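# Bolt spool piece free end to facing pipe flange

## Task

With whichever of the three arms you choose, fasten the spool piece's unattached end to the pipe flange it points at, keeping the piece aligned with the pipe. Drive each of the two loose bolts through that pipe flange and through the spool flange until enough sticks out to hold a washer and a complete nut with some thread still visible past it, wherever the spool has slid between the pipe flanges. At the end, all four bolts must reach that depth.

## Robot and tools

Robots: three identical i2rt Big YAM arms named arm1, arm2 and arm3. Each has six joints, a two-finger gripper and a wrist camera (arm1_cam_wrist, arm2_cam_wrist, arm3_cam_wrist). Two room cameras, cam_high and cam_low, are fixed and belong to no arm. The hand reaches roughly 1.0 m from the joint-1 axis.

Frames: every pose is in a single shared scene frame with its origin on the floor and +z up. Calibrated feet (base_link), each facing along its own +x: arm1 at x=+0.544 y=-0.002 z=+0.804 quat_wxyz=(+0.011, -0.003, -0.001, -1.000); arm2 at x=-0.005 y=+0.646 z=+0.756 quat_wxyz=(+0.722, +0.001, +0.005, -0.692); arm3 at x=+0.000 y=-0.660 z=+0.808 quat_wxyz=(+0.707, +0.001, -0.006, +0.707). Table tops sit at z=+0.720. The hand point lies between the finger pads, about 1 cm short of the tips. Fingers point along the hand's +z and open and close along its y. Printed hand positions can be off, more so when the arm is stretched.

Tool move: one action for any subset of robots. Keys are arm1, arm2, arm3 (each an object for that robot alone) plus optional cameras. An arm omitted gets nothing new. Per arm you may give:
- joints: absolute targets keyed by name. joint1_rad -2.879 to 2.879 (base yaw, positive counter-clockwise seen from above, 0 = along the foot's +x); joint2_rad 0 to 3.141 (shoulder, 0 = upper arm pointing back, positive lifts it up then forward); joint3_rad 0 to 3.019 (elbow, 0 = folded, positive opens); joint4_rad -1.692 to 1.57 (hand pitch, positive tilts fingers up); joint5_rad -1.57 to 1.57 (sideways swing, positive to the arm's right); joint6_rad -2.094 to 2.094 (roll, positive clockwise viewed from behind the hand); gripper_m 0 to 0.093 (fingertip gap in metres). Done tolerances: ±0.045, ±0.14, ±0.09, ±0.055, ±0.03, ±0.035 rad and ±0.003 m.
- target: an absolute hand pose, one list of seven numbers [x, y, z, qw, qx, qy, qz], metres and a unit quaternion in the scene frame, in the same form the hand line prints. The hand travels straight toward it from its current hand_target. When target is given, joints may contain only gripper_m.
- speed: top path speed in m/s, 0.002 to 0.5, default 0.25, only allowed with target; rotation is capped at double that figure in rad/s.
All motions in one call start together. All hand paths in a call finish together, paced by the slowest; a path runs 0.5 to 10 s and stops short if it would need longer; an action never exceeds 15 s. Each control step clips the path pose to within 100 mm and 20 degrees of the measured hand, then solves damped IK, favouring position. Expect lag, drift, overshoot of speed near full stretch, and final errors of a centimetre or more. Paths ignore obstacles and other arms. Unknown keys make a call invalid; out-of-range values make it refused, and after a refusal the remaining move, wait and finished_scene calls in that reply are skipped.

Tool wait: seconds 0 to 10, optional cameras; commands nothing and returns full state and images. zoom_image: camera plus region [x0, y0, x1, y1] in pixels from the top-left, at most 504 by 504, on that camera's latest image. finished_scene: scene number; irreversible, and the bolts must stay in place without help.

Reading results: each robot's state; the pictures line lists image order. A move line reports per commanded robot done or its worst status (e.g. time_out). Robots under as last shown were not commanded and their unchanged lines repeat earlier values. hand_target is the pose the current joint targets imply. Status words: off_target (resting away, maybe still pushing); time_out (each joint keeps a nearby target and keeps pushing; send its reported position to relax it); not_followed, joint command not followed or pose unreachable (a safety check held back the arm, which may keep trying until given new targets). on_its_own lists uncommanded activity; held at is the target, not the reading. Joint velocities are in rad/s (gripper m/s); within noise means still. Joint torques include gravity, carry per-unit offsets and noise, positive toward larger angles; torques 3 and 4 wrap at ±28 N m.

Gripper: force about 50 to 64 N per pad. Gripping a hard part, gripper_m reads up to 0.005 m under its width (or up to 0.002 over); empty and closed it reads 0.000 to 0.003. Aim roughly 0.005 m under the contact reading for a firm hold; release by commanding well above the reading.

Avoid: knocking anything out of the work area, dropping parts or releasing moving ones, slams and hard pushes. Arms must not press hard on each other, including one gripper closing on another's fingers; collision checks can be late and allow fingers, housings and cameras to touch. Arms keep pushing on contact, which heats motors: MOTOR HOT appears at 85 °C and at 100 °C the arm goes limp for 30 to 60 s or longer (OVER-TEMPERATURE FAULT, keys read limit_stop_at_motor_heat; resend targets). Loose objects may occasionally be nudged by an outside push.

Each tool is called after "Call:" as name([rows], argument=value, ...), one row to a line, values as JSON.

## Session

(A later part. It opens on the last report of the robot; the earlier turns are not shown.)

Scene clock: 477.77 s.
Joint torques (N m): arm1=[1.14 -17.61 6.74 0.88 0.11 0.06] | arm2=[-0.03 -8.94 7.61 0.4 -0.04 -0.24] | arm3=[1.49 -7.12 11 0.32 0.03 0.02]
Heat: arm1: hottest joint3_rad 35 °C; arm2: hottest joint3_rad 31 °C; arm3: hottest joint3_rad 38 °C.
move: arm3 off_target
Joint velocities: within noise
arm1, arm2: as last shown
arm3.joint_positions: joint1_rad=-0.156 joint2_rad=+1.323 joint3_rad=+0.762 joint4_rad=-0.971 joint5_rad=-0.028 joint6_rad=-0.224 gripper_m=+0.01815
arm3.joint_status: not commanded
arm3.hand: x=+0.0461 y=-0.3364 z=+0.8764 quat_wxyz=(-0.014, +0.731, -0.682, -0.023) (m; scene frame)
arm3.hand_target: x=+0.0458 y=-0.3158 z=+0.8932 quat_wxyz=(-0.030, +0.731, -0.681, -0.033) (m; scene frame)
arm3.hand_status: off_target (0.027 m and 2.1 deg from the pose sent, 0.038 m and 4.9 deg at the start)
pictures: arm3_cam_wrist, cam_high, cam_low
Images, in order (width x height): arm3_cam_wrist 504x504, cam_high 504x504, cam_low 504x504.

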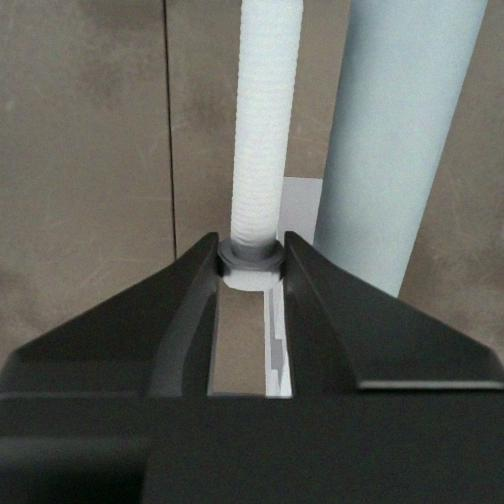

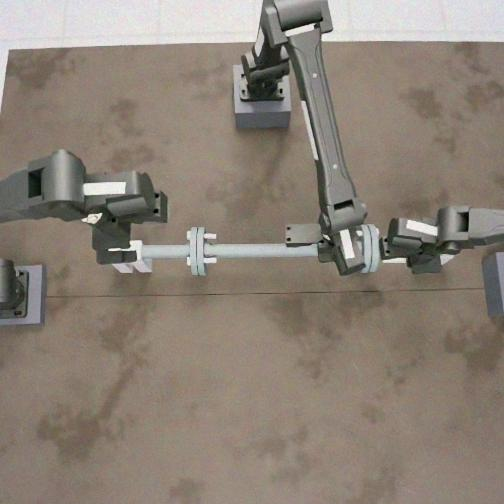

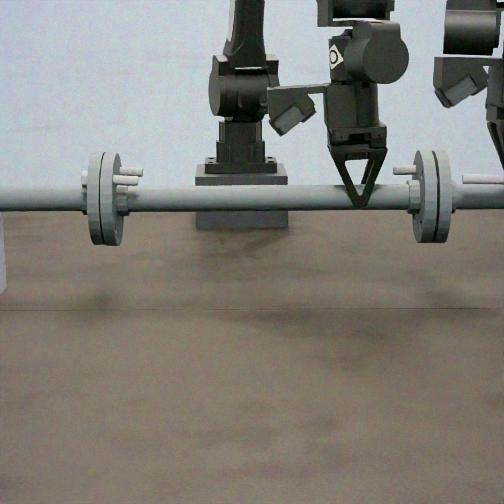

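Call:
move(arm3={"target":[0.052,-0.302,0.897,-0.030,0.730,-0.681,-0.032],"speed":0.06}, cameras=["arm3_cam_wrist","cam_low","cam_high"])

Call:
zoom_image(camera="cam_low", region=[384, 130, 504, 250])

Call:
zoom_image(camera="cam_high", region=[350, 215, 410, 285])

Scene clock: 482.97 s.
Joint torques (N m): arm1=[1.14 -17.61 6.75 0.91 0.11 0.07] | arm2=[-0.03 -8.88 7.6 0.4 -0.04 -0.24] | arm3=[0.62 -7.59 11.15 0.28 0.01 -0.08]
Heat: arm1: hottest joint3_rad 35 °C; arm2: hottest joint3_rad 31 °C; arm3: hottest joint3_rad 38 °C.
move: arm3 off_target
Joint velocities: within noise
arm1, arm2: as last shown
arm3.joint_positions: joint1_rad=-0.156 joint2_rad=+1.354 joint3_rad=+0.802 joint4_rad=-0.981 joint5_rad=-0.028 joint6_rad=-0.223 gripper_m=+0.01815
arm3.joint_status: not commanded
arm3.hand: x=+0.0481 y=-0.3231 z=+0.8802 quat_wxyz=(-0.014, +0.731, -0.682, -0.023) (m; scene frame)
arm3.hand_target: x=+0.0518 y=-0.3028 z=+0.8972 quat_wxyz=(-0.030, +0.731, -0.681, -0.032) (m; scene frame)
arm3.hand_status: off_target (0.027 m and 2.2 deg from the pose sent, 0.041 m and 2.1 deg at the start)
pictures: arm3_cam_wrist, cam_high, cam_low
Images, in order (width x height): arm3_cam_wrist 504x504, cam_high 504x504, cam_low 504x504.

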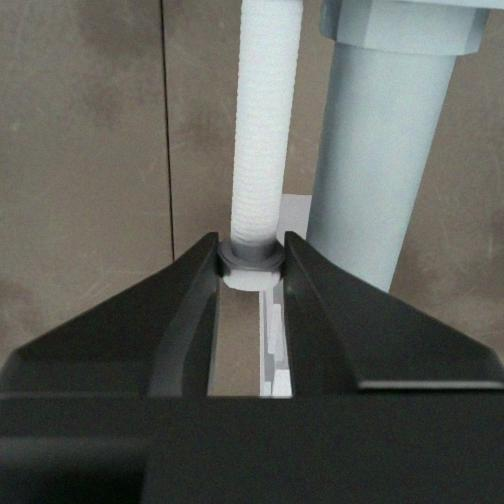

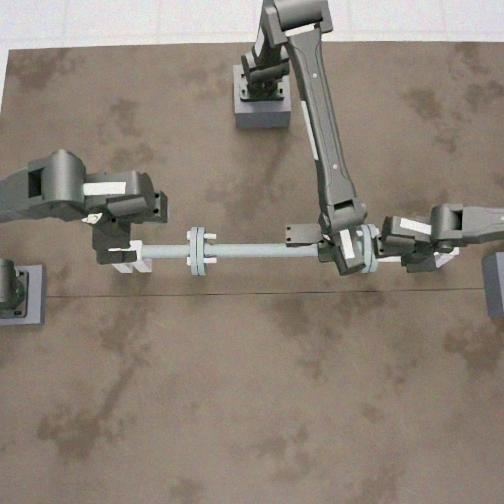

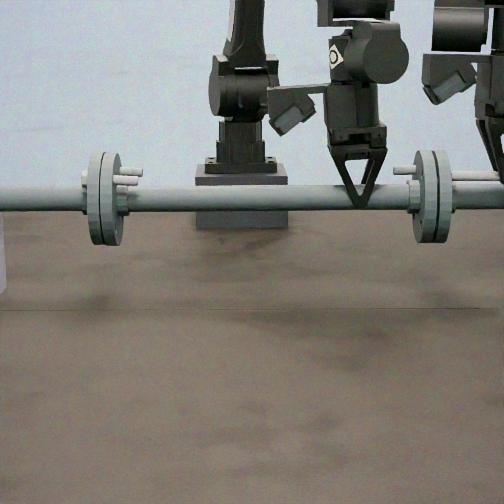

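Scaled by 4.200 from the camera's 504x504 image, which has a finer 720x720 frame.

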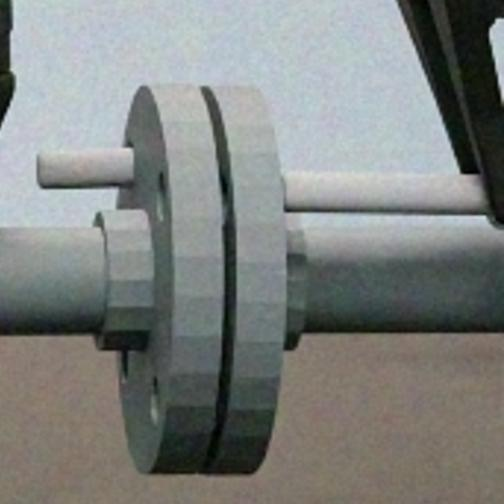

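Scaled by 7.200 from the camera's 504x504 image, which has a finer 720x720 frame.

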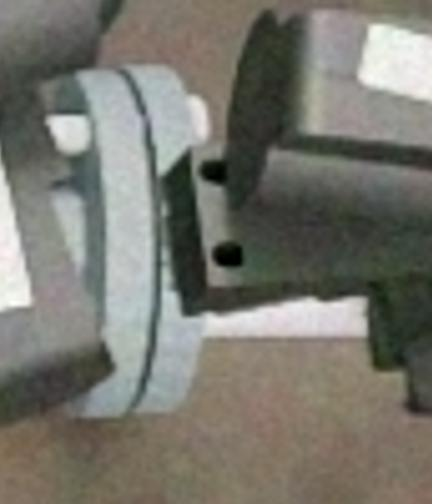

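Call:
move(arm3={"target":[0.057,-0.306,0.8965,-0.030,0.730,-0.681,-0.032],"speed":0.06}, cameras=["arm3_cam_wrist","cam_low","cam_high"])

Call:
zoom_image(camera="cam_low", region=[384, 130, 504, 250])

Call:
zoom_image(camera="cam_high", region=[350, 215, 410, 285])

Scene clock: 487.67 s.
Joint torques (N m): arm1=[1.14 -17.73 6.76 0.91 0.11 0.07] | arm2=[-0.03 -8.88 7.61 0.39 -0.05 -0.24] | arm3=[-0.26 -8.23 10.43 0.36 -0.01 -0.16]
Heat: arm1: hottest joint3_rad 35 °C; arm2: hottest joint3_rad 31 °C; arm3: hottest joint3_rad 38 °C.
move: arm3 off_target
Joint velocities: within noise
arm1: as last shown
arm2.joint_positions: joint1_rad=+0.047 joint2_rad=+1.286 joint3_rad=+1.619 joint4_rad=-1.681 joint5_rad=-0.005 joint6_rad=+0.099 gripper_m=+0.09396
arm2.joint_status: not commanded
arm2.hand: x=+0.0325 y=+0.2484 z=+1.1507 quat_wxyz=(-0.083, -0.706, -0.700, +0.068) (m; scene frame)
arm2.hand_target: x=+0.0301 y=+0.2499 z=+1.1492 quat_wxyz=(-0.077, -0.704, -0.703, +0.064) (m; scene frame)
arm2.hand_status: not commanded
arm3.joint_positions: joint1_rad=-0.161 joint2_rad=+1.354 joint3_rad=+0.802 joint4_rad=-0.982 joint5_rad=-0.028 joint6_rad=-0.229 gripper_m=+0.01815
arm3.joint_status: not commanded
arm3.hand: x=+0.0496 y=-0.3234 z=+0.8802 quat_wxyz=(-0.013, +0.731, -0.682, -0.022) (m; scene frame)
arm3.hand_target: x=+0.0568 y=-0.3067 z=+0.8967 quat_wxyz=(-0.030, +0.731, -0.681, -0.032) (m; scene frame)
arm3.hand_status: off_target (0.025 m and 2.2 deg from the pose sent, 0.025 m and 2.2 deg at the start)
pictures: arm3_cam_wrist, cam_high, cam_low
Images, in order (width x height): arm3_cam_wrist 504x504, cam_high 504x504, cam_low 504x504.

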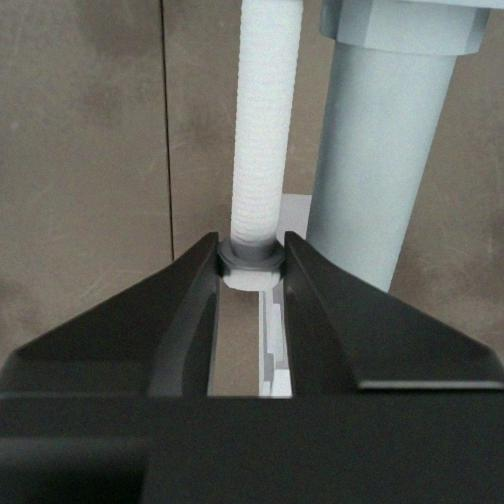

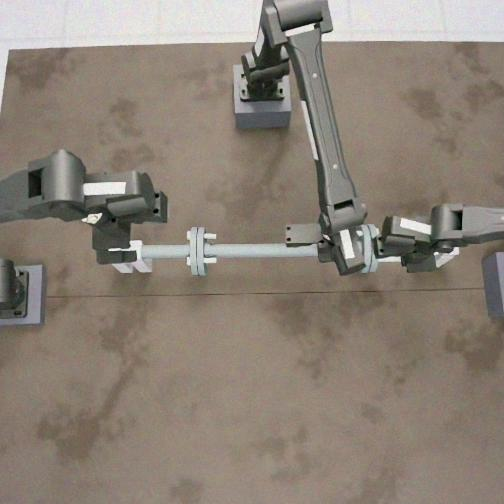

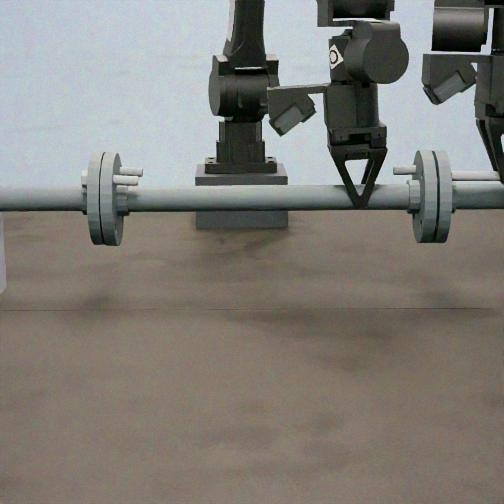

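Scaled by 4.200 from the camera's 504x504 image, which has a finer 720x720 frame.

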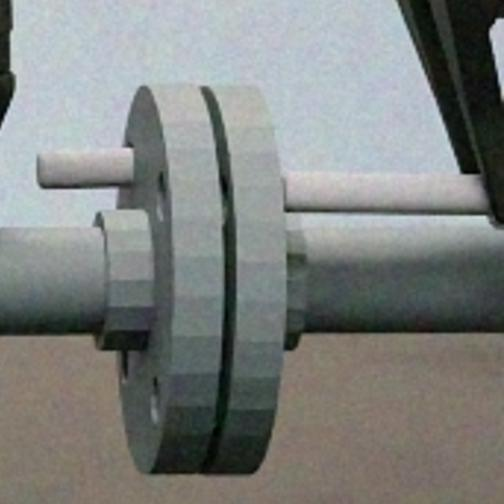

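Scaled by 7.200 from the camera's 504x504 image, which has a finer 720x720 frame.

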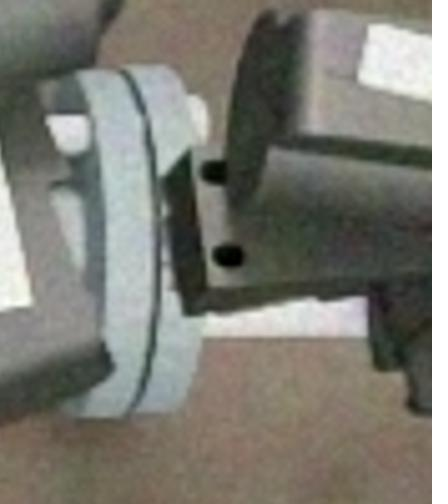

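Call:
move(arm3={"target":[0.0605,-0.306,0.8965,-0.030,0.730,-0.681,-0.032],"speed":0.06}, cameras=["arm3_cam_wrist","cam_low","cam_high"])

Call:
zoom_image(camera="cam_high", region=[350, 215, 410, 285])

Scene clock: 491.77 s.
Joint torques (N m): arm1=[1.14 -17.73 6.76 0.88 0.11 0.07] | arm2=[-0.03 -8.88 7.61 0.4 -0.04 -0.24] | arm3=[-0.21 -8.06 10.59 0.36 -0.03 -0.17]
Heat: arm1: hottest joint3_rad 35 °C; arm2: hottest joint3_rad 31 °C; arm3: hottest joint3_rad 39 °C.
move: arm3 off_target
Joint velocities: within noise
arm1, arm2: as last shown
arm3.joint_positions: joint1_rad=-0.171 joint2_rad=+1.354 joint3_rad=+0.802 joint4_rad=-0.982 joint5_rad=-0.028 joint6_rad=-0.239 gripper_m=+0.01815
arm3.joint_status: not commanded
arm3.hand: x=+0.0530 y=-0.3240 z=+0.8802 quat_wxyz=(-0.014, +0.731, -0.682, -0.022) (m; scene frame)
arm3.hand_target: x=+0.0604 y=-0.3067 z=+0.8967 quat_wxyz=(-0.030, +0.730, -0.682, -0.032) (m; scene frame)
arm3.hand_status: off_target (0.025 m and 2.2 deg from the pose sent, 0.026 m and 2.2 deg at the start)
pictures: arm3_cam_wrist, cam_high, cam_low
Images, in order (width x height): arm3_cam_wrist 504x504, cam_high 504x504, cam_low 504x504.

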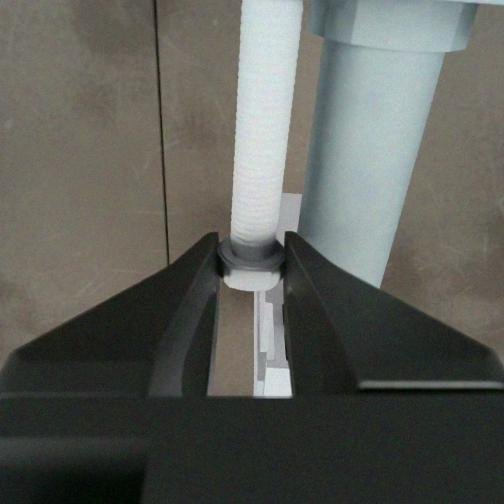

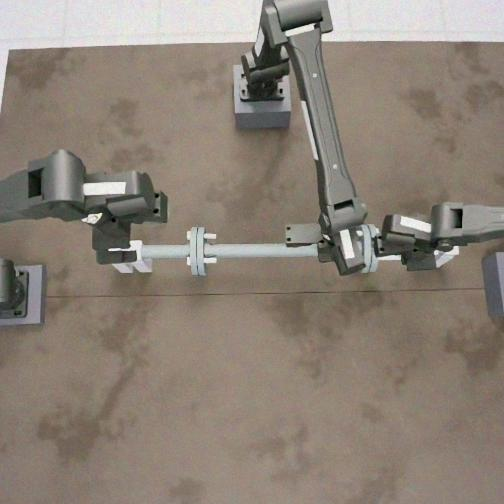

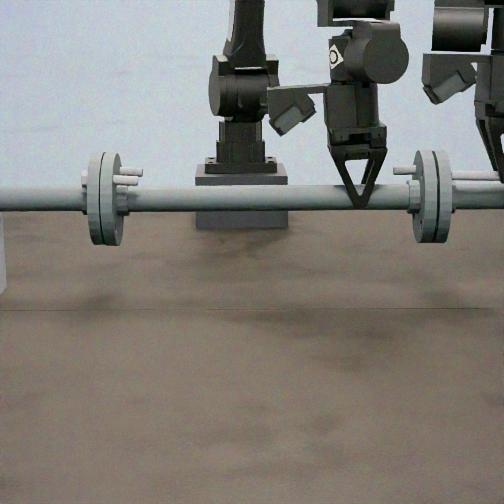

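Scaled by 7.200 from the camera's 504x504 image, which has a finer 720x720 frame.

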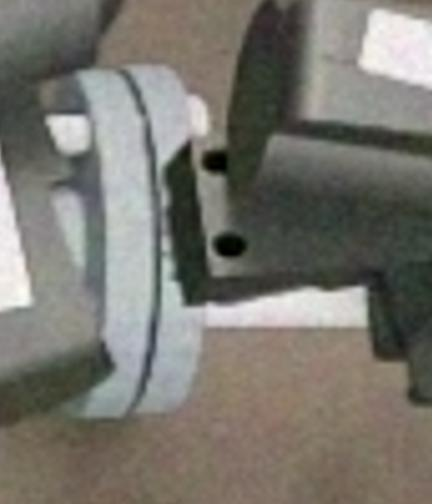

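Call:
move(arm3={"target":[0.0605,-0.280,0.898,-0.030,0.730,-0.681,-0.032],"speed":0.05}, cameras=["cam_low","cam_high"])

Call:
zoom_image(camera="cam_low", region=[384, 130, 504, 250])

Call:
zoom_image(camera="cam_high", region=[350, 215, 410, 285])

Scene clock: 507.87 s.
Joint torques (N m): arm1=[1.14 -17.79 6.76 0.9 0.1 0.07] | arm2=[-0.15 -8.88 7.6 0.4 -0.05 -0.24] | arm3=[0.62 -8.94 6.91 0.66 -0.09 -0.07]
Heat: arm1: hottest joint3_rad 35 °C; arm2: hottest joint3_rad 31 °C; arm3: hottest joint3_rad 39 °C.
move: arm3 not_followed
Joint velocities: within noise
arm1.joint_positions: joint1_rad=+0.268 joint2_rad=+1.780 joint3_rad=+1.210 joint4_rad=-0.972 joint5_rad=-0.042 joint6_rad=+1.864 gripper_m=+0.03169
arm1.joint_status: not commanded
arm1.hand: x=+0.0719 y=-0.1500 z=+0.8430 quat_wxyz=(-0.026, -0.706, +0.708, -0.010) (m; scene frame)
arm1.hand_target: x=+0.0658 y=-0.1540 z=+0.8608 quat_wxyz=(-0.044, -0.707, +0.706, +0.002) (m; scene frame)
arm1.hand_status: not commanded
arm2: as last shown
arm3.joint_positions: joint1_rad=-0.171 joint2_rad=+1.377 joint3_rad=+0.815 joint4_rad=-0.983 joint5_rad=-0.028 joint6_rad=-0.239 gripper_m=+0.01815
arm3.joint_status: not commanded
arm3.hand: x=+0.0537 y=-0.3202 z=+0.8770 quat_wxyz=(-0.009, +0.731, -0.682, -0.019) (m; scene frame)
arm3.hand_target: x=+0.0538 y=-0.3192 z=+0.8799 quat_wxyz=(-0.012, +0.731, -0.682, -0.021) (m; scene frame)
arm3.hand_status: not_followed (0.046 m and 2.9 deg from the pose sent, 0.048 m and 2.2 deg at the start)
pictures: cam_high, cam_low
pose unreachable (arm3 arm): on one or more control steps of this call this arm could not follow its commanded pose, so it was not sent that pose on those steps. On the call's last step it was still not sent that pose. It may still have moved: this result reports where it is.
cause: moving toward the commanded pose would bring a part of the arm too close to another arm (this arm's wrist camera and the arm1 arm's wrist (the part past joint 4), at the place that arm is still heading or pushing toward).
Images, in order (width x height): cam_high 504x504, cam_low 504x504.

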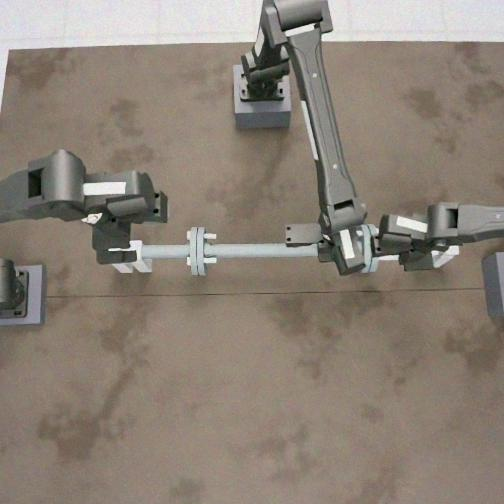

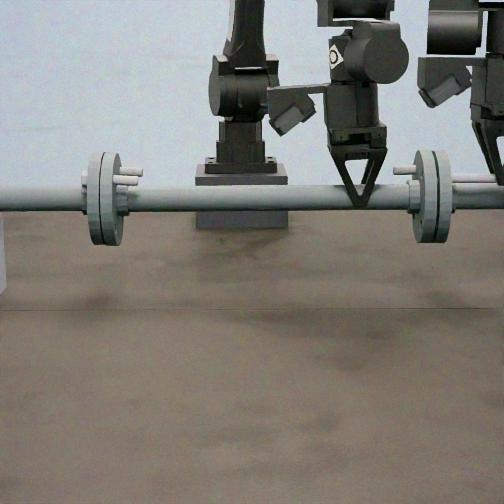

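Scaled by 4.200 from the camera's 504x504 image, which has a finer 720x720 frame.

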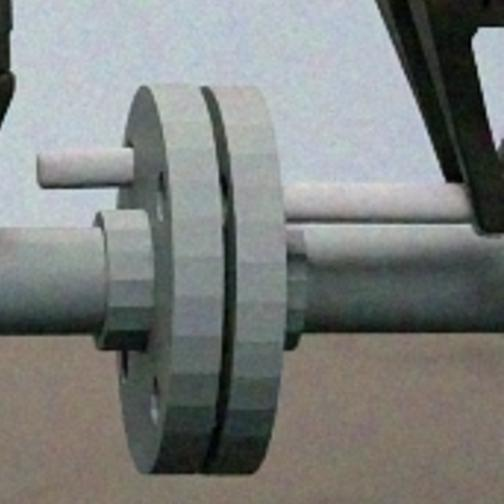

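Scaled by 7.200 from the camera's 504x504 image, which has a finer 720x720 frame.

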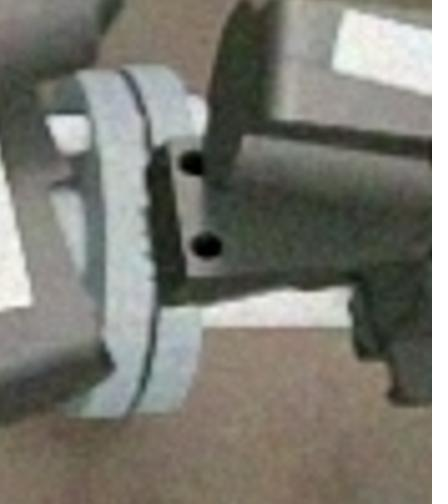

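Call:
move(arm1={"joints":{"gripper_m":0.045}}, arm3={"target":[0.0605,-0.313,0.899,-0.030,0.730,-0.681,-0.032],"speed":0.05}, cameras=["cam_low"])

Call:
move(arm1={"target":[0.070,-0.098,0.843,0.0445,0.7075,-0.706,-0.0021],"speed":0.06}, cameras=["cam_low"])

Call:
zoom_image(camera="cam_low", region=[384, 130, 504, 250])

Scene clock: 519.07 s.
Joint torques (N m): arm1=[1.2 -15.62 6.9 0.94 0.03 0.06] | arm2=[-0.03 -8.88 7.62 0.39 -0.04 -0.24] | arm3=[-0.44 -9.76 8.72 0.31 -0.05 -0.14]
Heat: arm1: hottest joint3_rad 35 °C; arm2: hottest joint3_rad 31 °C; arm3: hottest joint3_rad 39 °C.
move: arm1 done; arm3 off_target
Joint velocities: within noise
arm1.joint_positions: joint1_rad=+0.268 joint2_rad=+1.753 joint3_rad=+1.210 joint4_rad=-0.972 joint5_rad=-0.039 joint6_rad=+1.864 gripper_m=+0.04495
arm1.joint_status: all done
arm1.hand: x=+0.0695 y=-0.1503 z=+0.8558 quat_wxyz=(-0.037, -0.706, +0.707, -0.003) (m; scene frame)
arm1.hand_target: x=+0.0658 y=-0.1539 z=+0.8609 quat_wxyz=(-0.044, -0.707, +0.706, +0.002) (m; scene frame)
arm1.hand_status: not commanded
arm2: as last shown
arm3.joint_positions: joint1_rad=-0.173 joint2_rad=+1.354 joint3_rad=+0.815 joint4_rad=-0.989 joint5_rad=-0.028 joint6_rad=-0.244 gripper_m=+0.01815
arm3.joint_status: not commanded
arm3.hand: x=+0.0544 y=-0.3205 z=+0.8844 quat_wxyz=(-0.016, +0.732, -0.681, -0.024) (m; scene frame)
arm3.hand_target: x=+0.0604 y=-0.3133 z=+0.8988 quat_wxyz=(-0.030, +0.730, -0.682, -0.032) (m; scene frame)
arm3.hand_status: off_target (0.017 m and 1.9 deg from the pose sent, 0.024 m and 2.9 deg at the start)
pictures: cam_low
Images, in order (width x height): cam_low 504x504.

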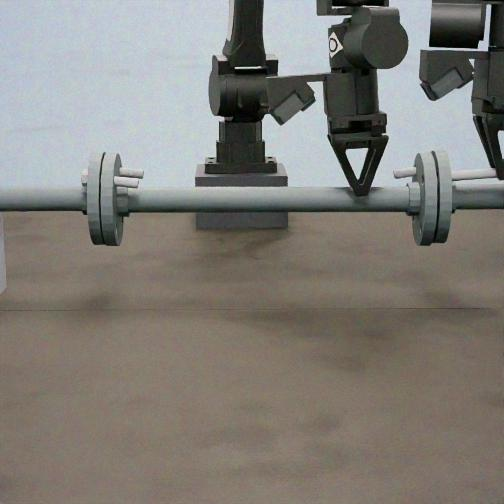

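Scene clock: 520.77 s.
Joint torques (N m): arm1=[0.32 -15.79 6.13 1.06 -0.09 -0.07] | arm2=[-0.03 -8.88 7.61 0.4 -0.05 -0.24] | arm3=[-0.32 -9.76 8.68 0.29 -0.06 -0.15]
Heat: arm1: hottest joint3_rad 35 °C; arm2: hottest joint3_rad 31 °C; arm3: hottest joint3_rad 39 °C.
move: arm1 done
Joint velocities: within noise
arm1.joint_positions: joint1_rad=+0.167 joint2_rad=+1.746 joint3_rad=+1.144 joint4_rad=-0.919 joint5_rad=-0.043 joint6_rad=+1.766 gripper_m=+0.04495
arm1.joint_status: not commanded
arm1.hand: x=+0.0729 y=-0.0997 z=+0.8375 quat_wxyz=(-0.036, -0.705, +0.708, -0.003) (m; scene frame)
arm1.hand_target: x=+0.0700 y=-0.0979 z=+0.8430 quat_wxyz=(-0.044, -0.707, +0.706, +0.002) (m; scene frame)
arm1.hand_status: done (0.006 m and 1.2 deg from the pose sent, 0.054 m and 1.1 deg at the start)
arm2, arm3: as last shown
pictures: cam_low
Images, in order (width x height): cam_low 504x504.

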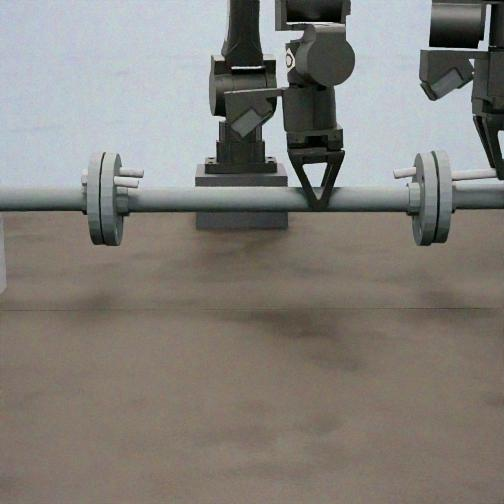

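Scaled by 4.200 from the camera's 504x504 image, which has a finer 720x720 frame.

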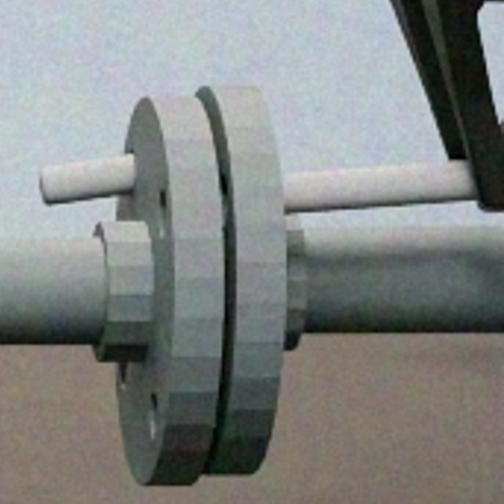

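Call:
move(arm1={"joints":{"gripper_m":0.022}}, cameras=[])

Call:
move(arm1={"target":[0.066,-0.102,0.862,0.0445,0.7075,-0.706,-0.0021],"speed":0.04}, arm3={"target":[0.0605,-0.322,0.894,-0.026,0.730,-0.681,-0.032],"speed":0.05}, cameras=["cam_low","cam_high"])

Call:
zoom_image(camera="cam_low", region=[384, 130, 504, 250])

Call:
zoom_image(camera="cam_high", region=[350, 215, 410, 285])

Scene clock: 524.83 s.
Joint torques (N m): arm1=[0.32 -15.68 6.24 1.05 -0.07 -0.05] | arm2=[-0.09 -8.88 7.61 0.4 -0.05 -0.24] | arm3=[-0.26 -9.7 8.72 0.31 -0.06 -0.15]
Heat: arm1: hottest joint3_rad 35 °C; arm2: hottest joint3_rad 31 °C; arm3: hottest joint3_rad 39 °C.
move: arm1 off_target
Joint velocities: within noise
arm1.joint_positions: joint1_rad=+0.167 joint2_rad=+1.745 joint3_rad=+1.142 joint4_rad=-0.919 joint5_rad=-0.044 joint6_rad=+1.764 gripper_m=+0.03180
arm1.joint_status: gripper_m off_target (ended at +0.03183, target +0.02200)
arm1.hand: x=+0.0736 y=-0.0996 z=+0.8374 quat_wxyz=(-0.036, -0.706, +0.707, -0.003) (m; scene frame)
arm1.hand_target: x=+0.0700 y=-0.0979 z=+0.8430 quat_wxyz=(-0.044, -0.707, +0.706, +0.002) (m; scene frame)
arm1.hand_status: not commanded
arm2, arm3: as last shown
pictures: none
No camera images: "cameras" was empty.

Scene clock: 525.87 s.
Joint torques (N m): arm1=[0.85 -16.67 8.58 -0.34 -0.07 0.03] | arm2=[-0.03 -8.88 7.6 0.4 -0.05 -0.24] | arm3=[-0.21 -9.52 7.12 0.57 -0.2 -0.15]
Heat: arm1: hottest joint3_rad 35 °C; arm2: hottest joint3_rad 31 °C; arm3: hottest joint3_rad 39 °C.
move: arm1 off_target; arm3 done
Joint velocities: within noise
arm1.joint_positions: joint1_rad=+0.167 joint2_rad=+1.742 joint3_rad=+1.142 joint4_rad=-0.939 joint5_rad=-0.044 joint6_rad=+1.763 gripper_m=+0.03180
arm1.joint_status: not commanded
arm1.hand: x=+0.0781 y=-0.0988 z=+0.8386 quat_wxyz=(-0.029, -0.706, +0.707, -0.008) (m; scene frame)
arm1.hand_target: x=+0.0664 y=-0.1018 z=+0.8620 quat_wxyz=(-0.045, -0.707, +0.706, +0.002) (m; scene frame)
arm1.hand_status: off_target (0.027 m and 2.2 deg from the pose sent, 0.026 m and 1.2 deg at the start)
arm2: as last shown
arm3.joint_positions: joint1_rad=-0.182 joint2_rad=+1.340 joint3_rad=+0.809 joint4_rad=-0.989 joint5_rad=-0.029 joint6_rad=-0.250 gripper_m=+0.01815
arm3.joint_status: not commanded
arm3.hand: x=+0.0569 y=-0.3225 z=+0.8871 quat_wxyz=(-0.019, +0.731, -0.682, -0.026) (m; scene frame)
arm3.hand_target: x=+0.0604 y=-0.3221 z=+0.8938 quat_wxyz=(-0.026, +0.731, -0.682, -0.032) (m; scene frame)
arm3.hand_status: done (0.008 m and 1.0 deg from the pose sent, 0.011 m and 1.5 deg at the start)
pictures: cam_high, cam_low
Images, in order (width x height): cam_high 504x504, cam_low 504x504.

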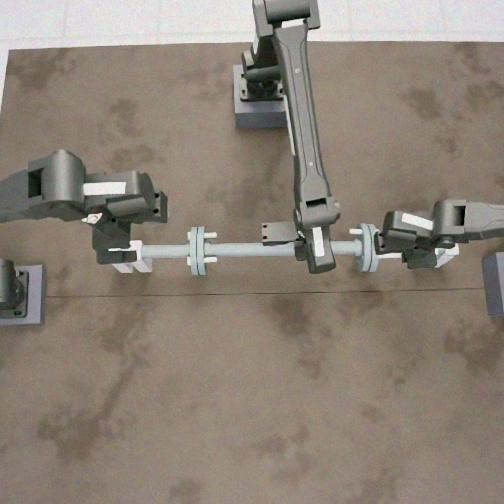

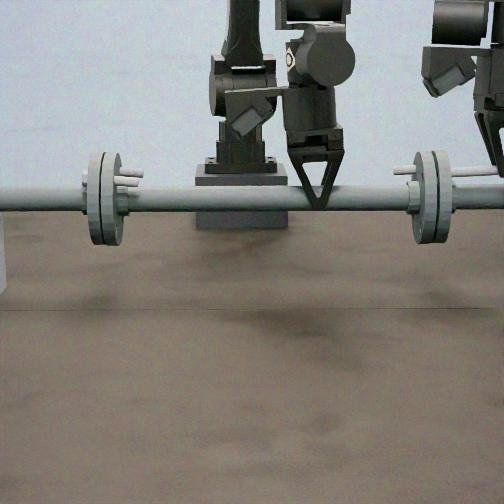

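Scaled by 4.200 from the camera's 504x504 image, which has a finer 720x720 frame.

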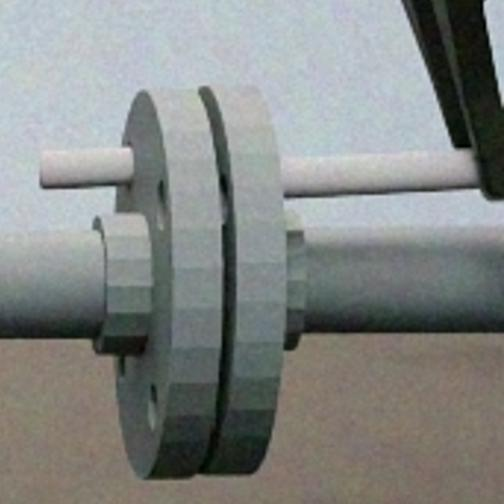

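Scaled by 7.200 from the camera's 504x504 image, which has a finer 720x720 frame.

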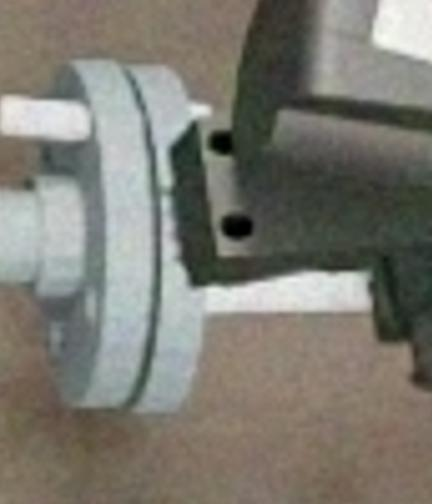

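Call:
move(arm1={"target":[0.062,-0.102,0.868,0.0445,0.7075,-0.706,-0.0021],"speed":0.04}, arm3={"target":[0.0570,-0.325,0.8885,-0.044,0.729,-0.681,-0.046],"speed":0.05}, cameras=["cam_low","cam_high"])

Call:
zoom_image(camera="cam_low", region=[384, 130, 504, 250])

Call:
zoom_image(camera="cam_high", region=[350, 215, 410, 285])

Scene clock: 534.00 s.
Joint torques (N m): arm1=[0.85 -16.67 9.28 -0.43 -0.06 0.01] | arm2=[-0.03 -8.88 7.61 0.39 -0.05 -0.24] | arm3=[0.21 -9 7.19 1.29 -0.23 -0.08]
Heat: arm1: hottest joint3_rad 36 °C; arm2: hottest joint3_rad 31 °C; arm3: hottest joint3_rad 39 °C.
move: arm1 off_target; arm3 done
Joint velocities: within noise
arm1.joint_positions: joint1_rad=+0.167 joint2_rad=+1.742 joint3_rad=+1.150 joint4_rad=-0.955 joint5_rad=-0.045 joint6_rad=+1.763 gripper_m=+0.03181
arm1.joint_status: not commanded
arm1.hand: x=+0.0784 y=-0.0988 z=+0.8411 quat_wxyz=(-0.026, -0.706, +0.707, -0.010) (m; scene frame)
arm1.hand_target: x=+0.0629 y=-0.1018 z=+0.8680 quat_wxyz=(-0.045, -0.707, +0.706, +0.002) (m; scene frame)
arm1.hand_status: off_target (0.032 m and 2.6 deg from the pose sent, 0.034 m and 2.2 deg at the start)
arm2: as last shown
arm3.joint_positions: joint1_rad=-0.182 joint2_rad=+1.309 joint3_rad=+0.764 joint4_rad=-0.948 joint5_rad=-0.032 joint6_rad=-0.250 gripper_m=+0.01815
arm3.joint_status: not commanded
arm3.hand: x=+0.0549 y=-0.3303 z=+0.8820 quat_wxyz=(-0.030, +0.731, -0.681, -0.035) (m; scene frame)
arm3.hand_target: x=+0.0570 y=-0.3250 z=+0.8886 quat_wxyz=(-0.044, +0.729, -0.681, -0.046) (m; scene frame)
arm3.hand_status: done (0.009 m and 2.0 deg from the pose sent, 0.003 m and 3.6 deg at the start)
pictures: cam_high, cam_low
Images, in order (width x height): cam_high 504x504, cam_low 504x504.

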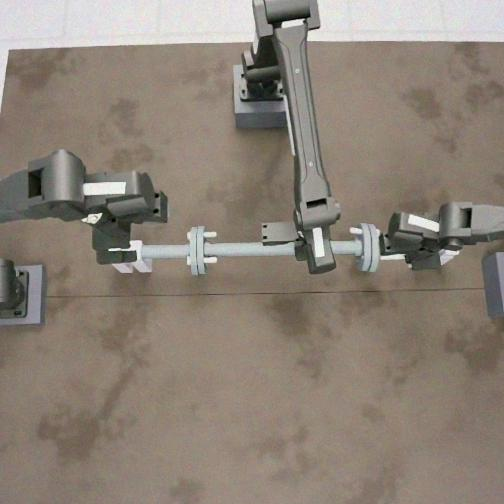

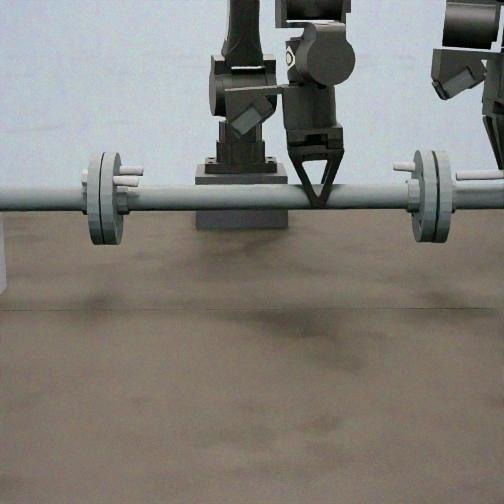

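Scaled by 4.200 from the camera's 504x504 image, which has a finer 720x720 frame.

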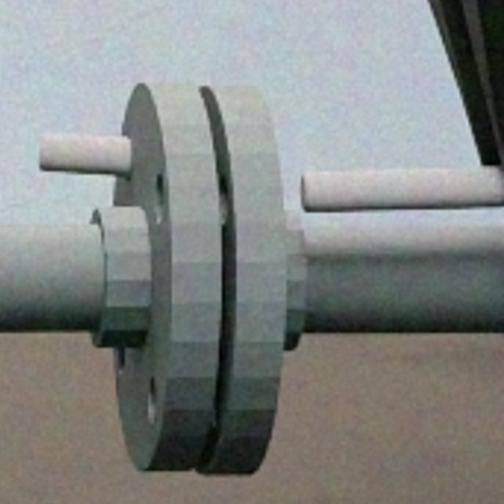

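Scaled by 7.200 from the camera's 504x504 image, which has a finer 720x720 frame.

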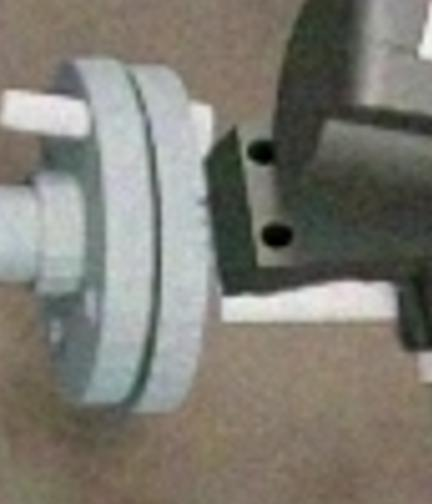

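Call:
move(arm3={"target":[0.0612,-0.302,0.8955,-0.044,0.729,-0.681,-0.046],"speed":0.05}, arm1={"target":[0.062,-0.102,0.8655,0.0445,0.7075,-0.706,-0.0021],"speed":0.04}, cameras=["cam_low","cam_high"])

Call:
zoom_image(camera="cam_low", region=[384, 130, 504, 250])

Call:
zoom_image(camera="cam_high", region=[350, 215, 410, 285])

Scene clock: 539.50 s.
Joint torques (N m): arm1=[0.79 -16.44 9.11 -0.21 -0.06 0.02] | arm2=[-0.03 -8.88 7.61 0.4 -0.05 -0.24] | arm3=[0.15 -7.59 11.07 0.68 -0.23 -0.08]
Heat: arm1: hottest joint3_rad 37 °C; arm2: hottest joint3_rad 31 °C; arm3: hottest joint3_rad 38 °C.
move: arm1 off_target; arm3 off_target
Joint velocities: within noise
arm1.joint_positions: joint1_rad=+0.167 joint2_rad=+1.742 joint3_rad=+1.150 joint4_rad=-0.955 joint5_rad=-0.045 joint6_rad=+1.763 gripper_m=+0.03181
arm1.joint_status: not commanded
arm1.hand: x=+0.0784 y=-0.0988 z=+0.8411 quat_wxyz=(-0.026, -0.706, +0.707, -0.010) (m; scene frame)
arm1.hand_target: x=+0.0628 y=-0.1018 z=+0.8656 quat_wxyz=(-0.045, -0.707, +0.706, +0.002) (m; scene frame)
arm1.hand_status: off_target (0.030 m and 2.6 deg from the pose sent, 0.030 m and 2.6 deg at the start)
arm2.joint_positions: joint1_rad=+0.047 joint2_rad=+1.286 joint3_rad=+1.619 joint4_rad=-1.681 joint5_rad=-0.005 joint6_rad=+0.099 gripper_m=+0.09396
arm2.joint_status: not commanded
arm2.hand: x=+0.0325 y=+0.2484 z=+1.1507 quat_wxyz=(-0.083, -0.706, -0.700, +0.068) (m; scene frame)
arm2.hand_target: x=+0.0301 y=+0.2499 z=+1.1492 quat_wxyz=(-0.077, -0.704, -0.703, +0.064) (m; scene frame)
arm2.hand_status: not commanded
arm3.joint_positions: joint1_rad=-0.182 joint2_rad=+1.338 joint3_rad=+0.779 joint4_rad=-0.947 joint5_rad=-0.032 joint6_rad=-0.250 gripper_m=+0.01815
arm3.joint_status: not commanded
arm3.hand: x=+0.0558 y=-0.3255 z=+0.8780 quat_wxyz=(-0.024, +0.731, -0.681, -0.031) (m; scene frame)
arm3.hand_target: x=+0.0610 y=-0.3031 z=+0.8958 quat_wxyz=(-0.044, +0.729, -0.681, -0.046) (m; scene frame)
arm3.hand_status: off_target (0.030 m and 2.8 deg from the pose sent, 0.032 m and 2.1 deg at the start)
pictures: cam_high, cam_low
Images, in order (width x height): cam_high 504x504, cam_low 504x504.

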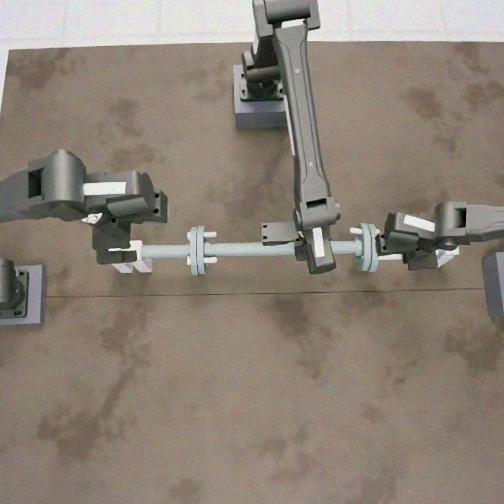

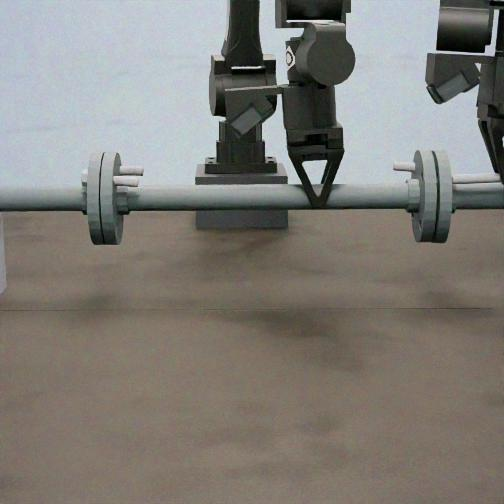

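Scaled by 4.200 from the camera's 504x504 image, which has a finer 720x720 frame.

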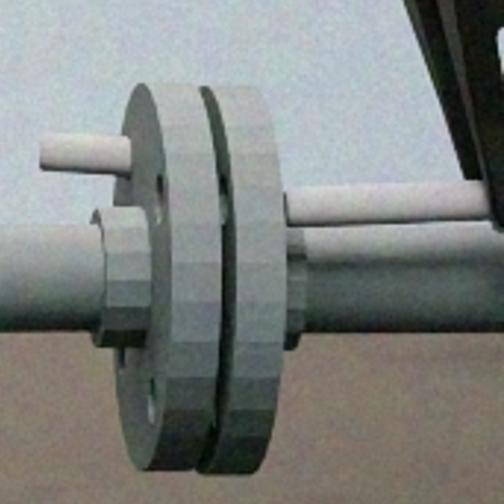

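Scaled by 7.200 from the camera's 504x504 image, which has a finer 720x720 frame.

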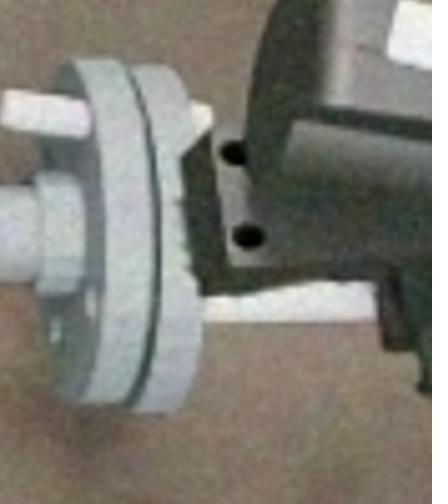

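Call:
move(arm3={"target":[0.0612,-0.304,0.9005,-0.046,0.729,-0.681,-0.048],"speed":0.05}, cameras=["cam_low","cam_high"])

Call:
zoom_image(camera="cam_low", region=[384, 130, 504, 250])

Call:
zoom_image(camera="cam_high", region=[350, 215, 410, 285])

Scene clock: 543.40 s.
Joint torques (N m): arm1=[0.79 -16.32 9.1 -0.21 -0.06 0.02] | arm2=[-0.03 -8.88 7.6 0.39 -0.05 -0.24] | arm3=[0.15 -8.76 11.06 0.36 -0.23 -0.1]
Heat: arm1: hottest joint3_rad 38 °C; arm2: hottest joint3_rad 31 °C; arm3: hottest joint3_rad 38 °C.
move: arm3 off_target
Joint velocities: within noise
arm1, arm2: as last shown
arm3.joint_positions: joint1_rad=-0.182 joint2_rad=+1.338 joint3_rad=+0.779 joint4_rad=-0.947 joint5_rad=-0.033 joint6_rad=-0.250 gripper_m=+0.01815
arm3.joint_status: not commanded
arm3.hand: x=+0.0556 y=-0.3255 z=+0.8780 quat_wxyz=(-0.024, +0.731, -0.681, -0.032) (m; scene frame)
arm3.hand_target: x=+0.0610 y=-0.3051 z=+0.9005 quat_wxyz=(-0.046, +0.729, -0.681, -0.048) (m; scene frame)
arm3.hand_status: off_target (0.032 m and 3.1 deg from the pose sent, 0.032 m and 3.1 deg at the start)
pictures: cam_high, cam_low
Images, in order (width x height): cam_high 504x504, cam_low 504x504.

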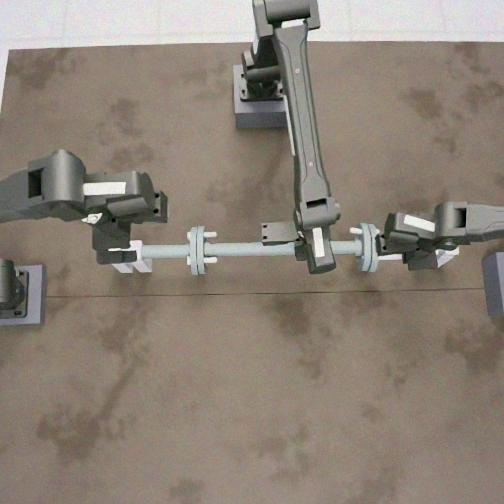

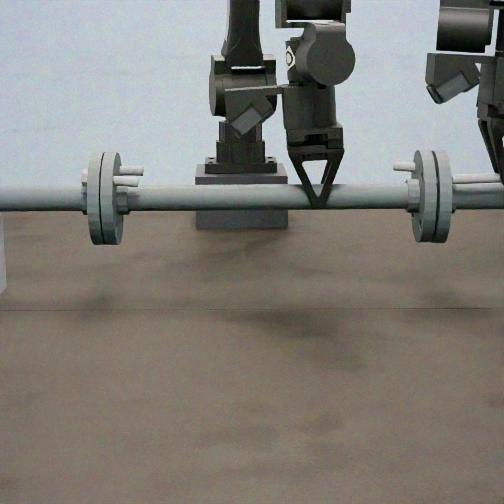

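Scaled by 4.200 from the camera's 504x504 image, which has a finer 720x720 frame.

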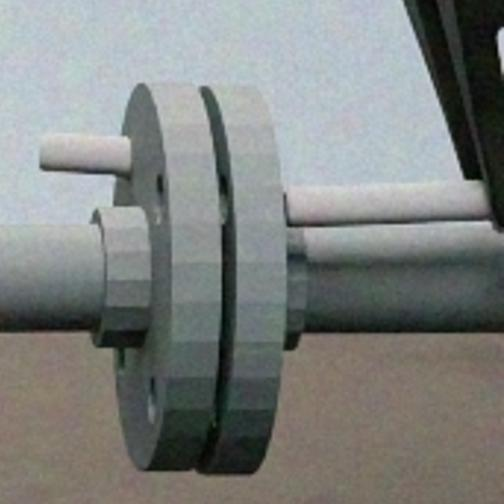

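Scaled by 7.200 from the camera's 504x504 image, which has a finer 720x720 frame.

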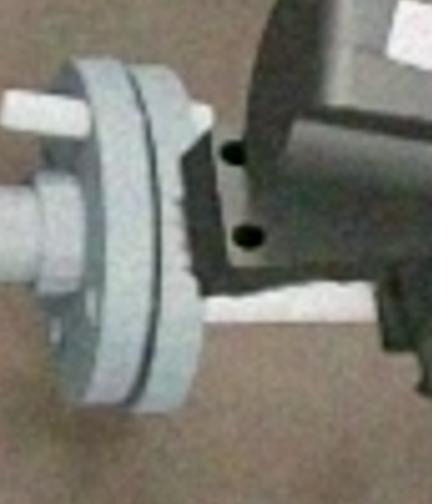

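Call:
move(arm3={"target":[0.0590,-0.330,0.900,-0.044,0.729,-0.681,-0.046],"speed":0.06}, cameras=[])

Call:
move(arm3={"target":[0.0612,-0.302,0.9015,-0.046,0.729,-0.681,-0.048],"speed":0.05}, cameras=["cam_low","cam_high"])

Call:
zoom_image(camera="cam_low", region=[384, 130, 504, 250])

Call:
zoom_image(camera="cam_high", region=[350, 215, 410, 285])

Scene clock: 549.93 s.
Joint torques (N m): arm1=[0.85 -16.38 9.13 -0.16 -0.06 0.01] | arm2=[-0.03 -8.88 7.6 0.4 -0.05 -0.24] | arm3=[-0.21 -8.18 7.56 0.42 -0.23 -0.17]
Heat: arm1: hottest joint3_rad 40 °C; arm2: hottest joint3_rad 31 °C; arm3: hottest joint3_rad 38 °C.
move: arm3 done
Joint velocities: within noise
arm1, arm2: as last shown
arm3.joint_positions: joint1_rad=-0.184 joint2_rad=+1.276 joint3_rad=+0.771 joint4_rad=-0.960 joint5_rad=-0.034 joint6_rad=-0.250 gripper_m=+0.01815
arm3.joint_status: not commanded
arm3.hand: x=+0.0557 y=-0.3287 z=+0.8945 quat_wxyz=(-0.041, +0.730, -0.681, -0.043) (m; scene frame)
arm3.hand_target: x=+0.0589 y=-0.3299 z=+0.8999 quat_wxyz=(-0.044, +0.729, -0.681, -0.046) (m; scene frame)
arm3.hand_status: done (0.007 m and 0.5 deg from the pose sent, 0.023 m and 2.8 deg at the start)
pictures: none
No camera images: "cameras" was empty.

Scene clock: 551.17 s.
Joint torques (N m): arm1=[0.91 -16.44 9.1 -0.17 -0.05 0.01] | arm2=[-0.09 -8.82 7.61 0.39 -0.05 -0.24] | arm3=[0.26 -7.47 11.17 0.69 -0.25 -0.08]
Heat: arm1: hottest joint3_rad 40 °C; arm2: hottest joint3_rad 31 °C; arm3: hottest joint3_rad 38 °C.
move: arm3 off_target
Joint velocities: within noise
arm1, arm2: as last shown
arm3.joint_positions: joint1_rad=-0.184 joint2_rad=+1.325 joint3_rad=+0.784 joint4_rad=-0.960 joint5_rad=-0.034 joint6_rad=-0.250 gripper_m=+0.01815
arm3.joint_status: not commanded
arm3.hand: x=+0.0563 y=-0.3254 z=+0.8836 quat_wxyz=(-0.026, +0.730, -0.682, -0.033) (m; scene frame)
arm3.hand_target: x=+0.0610 y=-0.3032 z=+0.9018 quat_wxyz=(-0.046, +0.729, -0.681, -0.048) (m; scene frame)
arm3.hand_status: off_target (0.030 m and 2.8 deg from the pose sent, 0.028 m and 0.8 deg at the start)
pictures: cam_high, cam_low
Images, in order (width x height): cam_high 504x504, cam_low 504x504.

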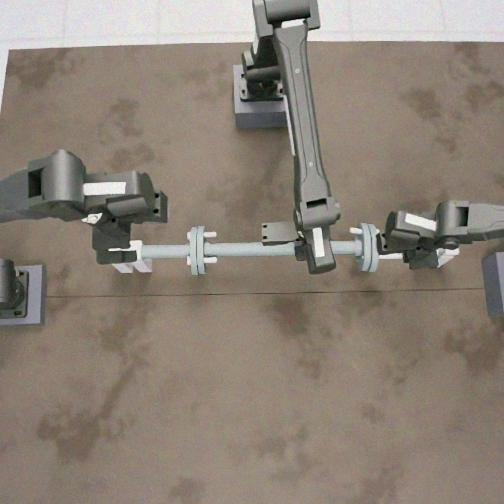

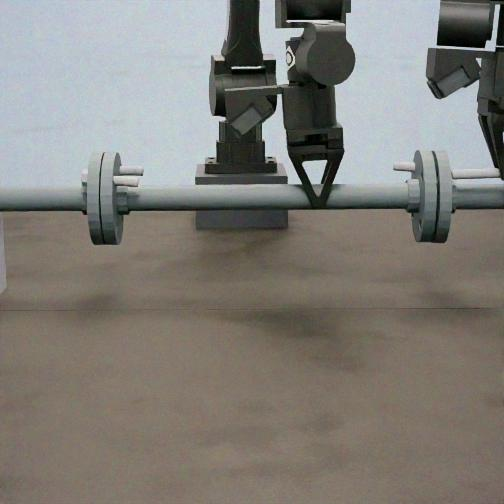

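Scaled by 4.200 from the camera's 504x504 image, which has a finer 720x720 frame.

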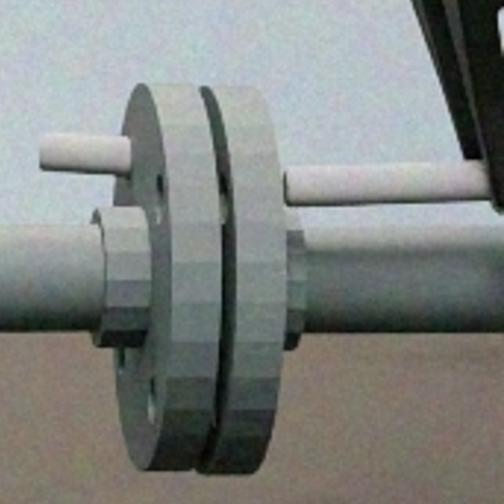

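Scaled by 7.200 from the camera's 504x504 image, which has a finer 720x720 frame.

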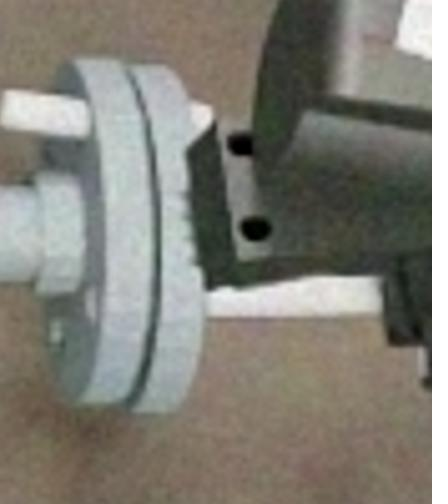

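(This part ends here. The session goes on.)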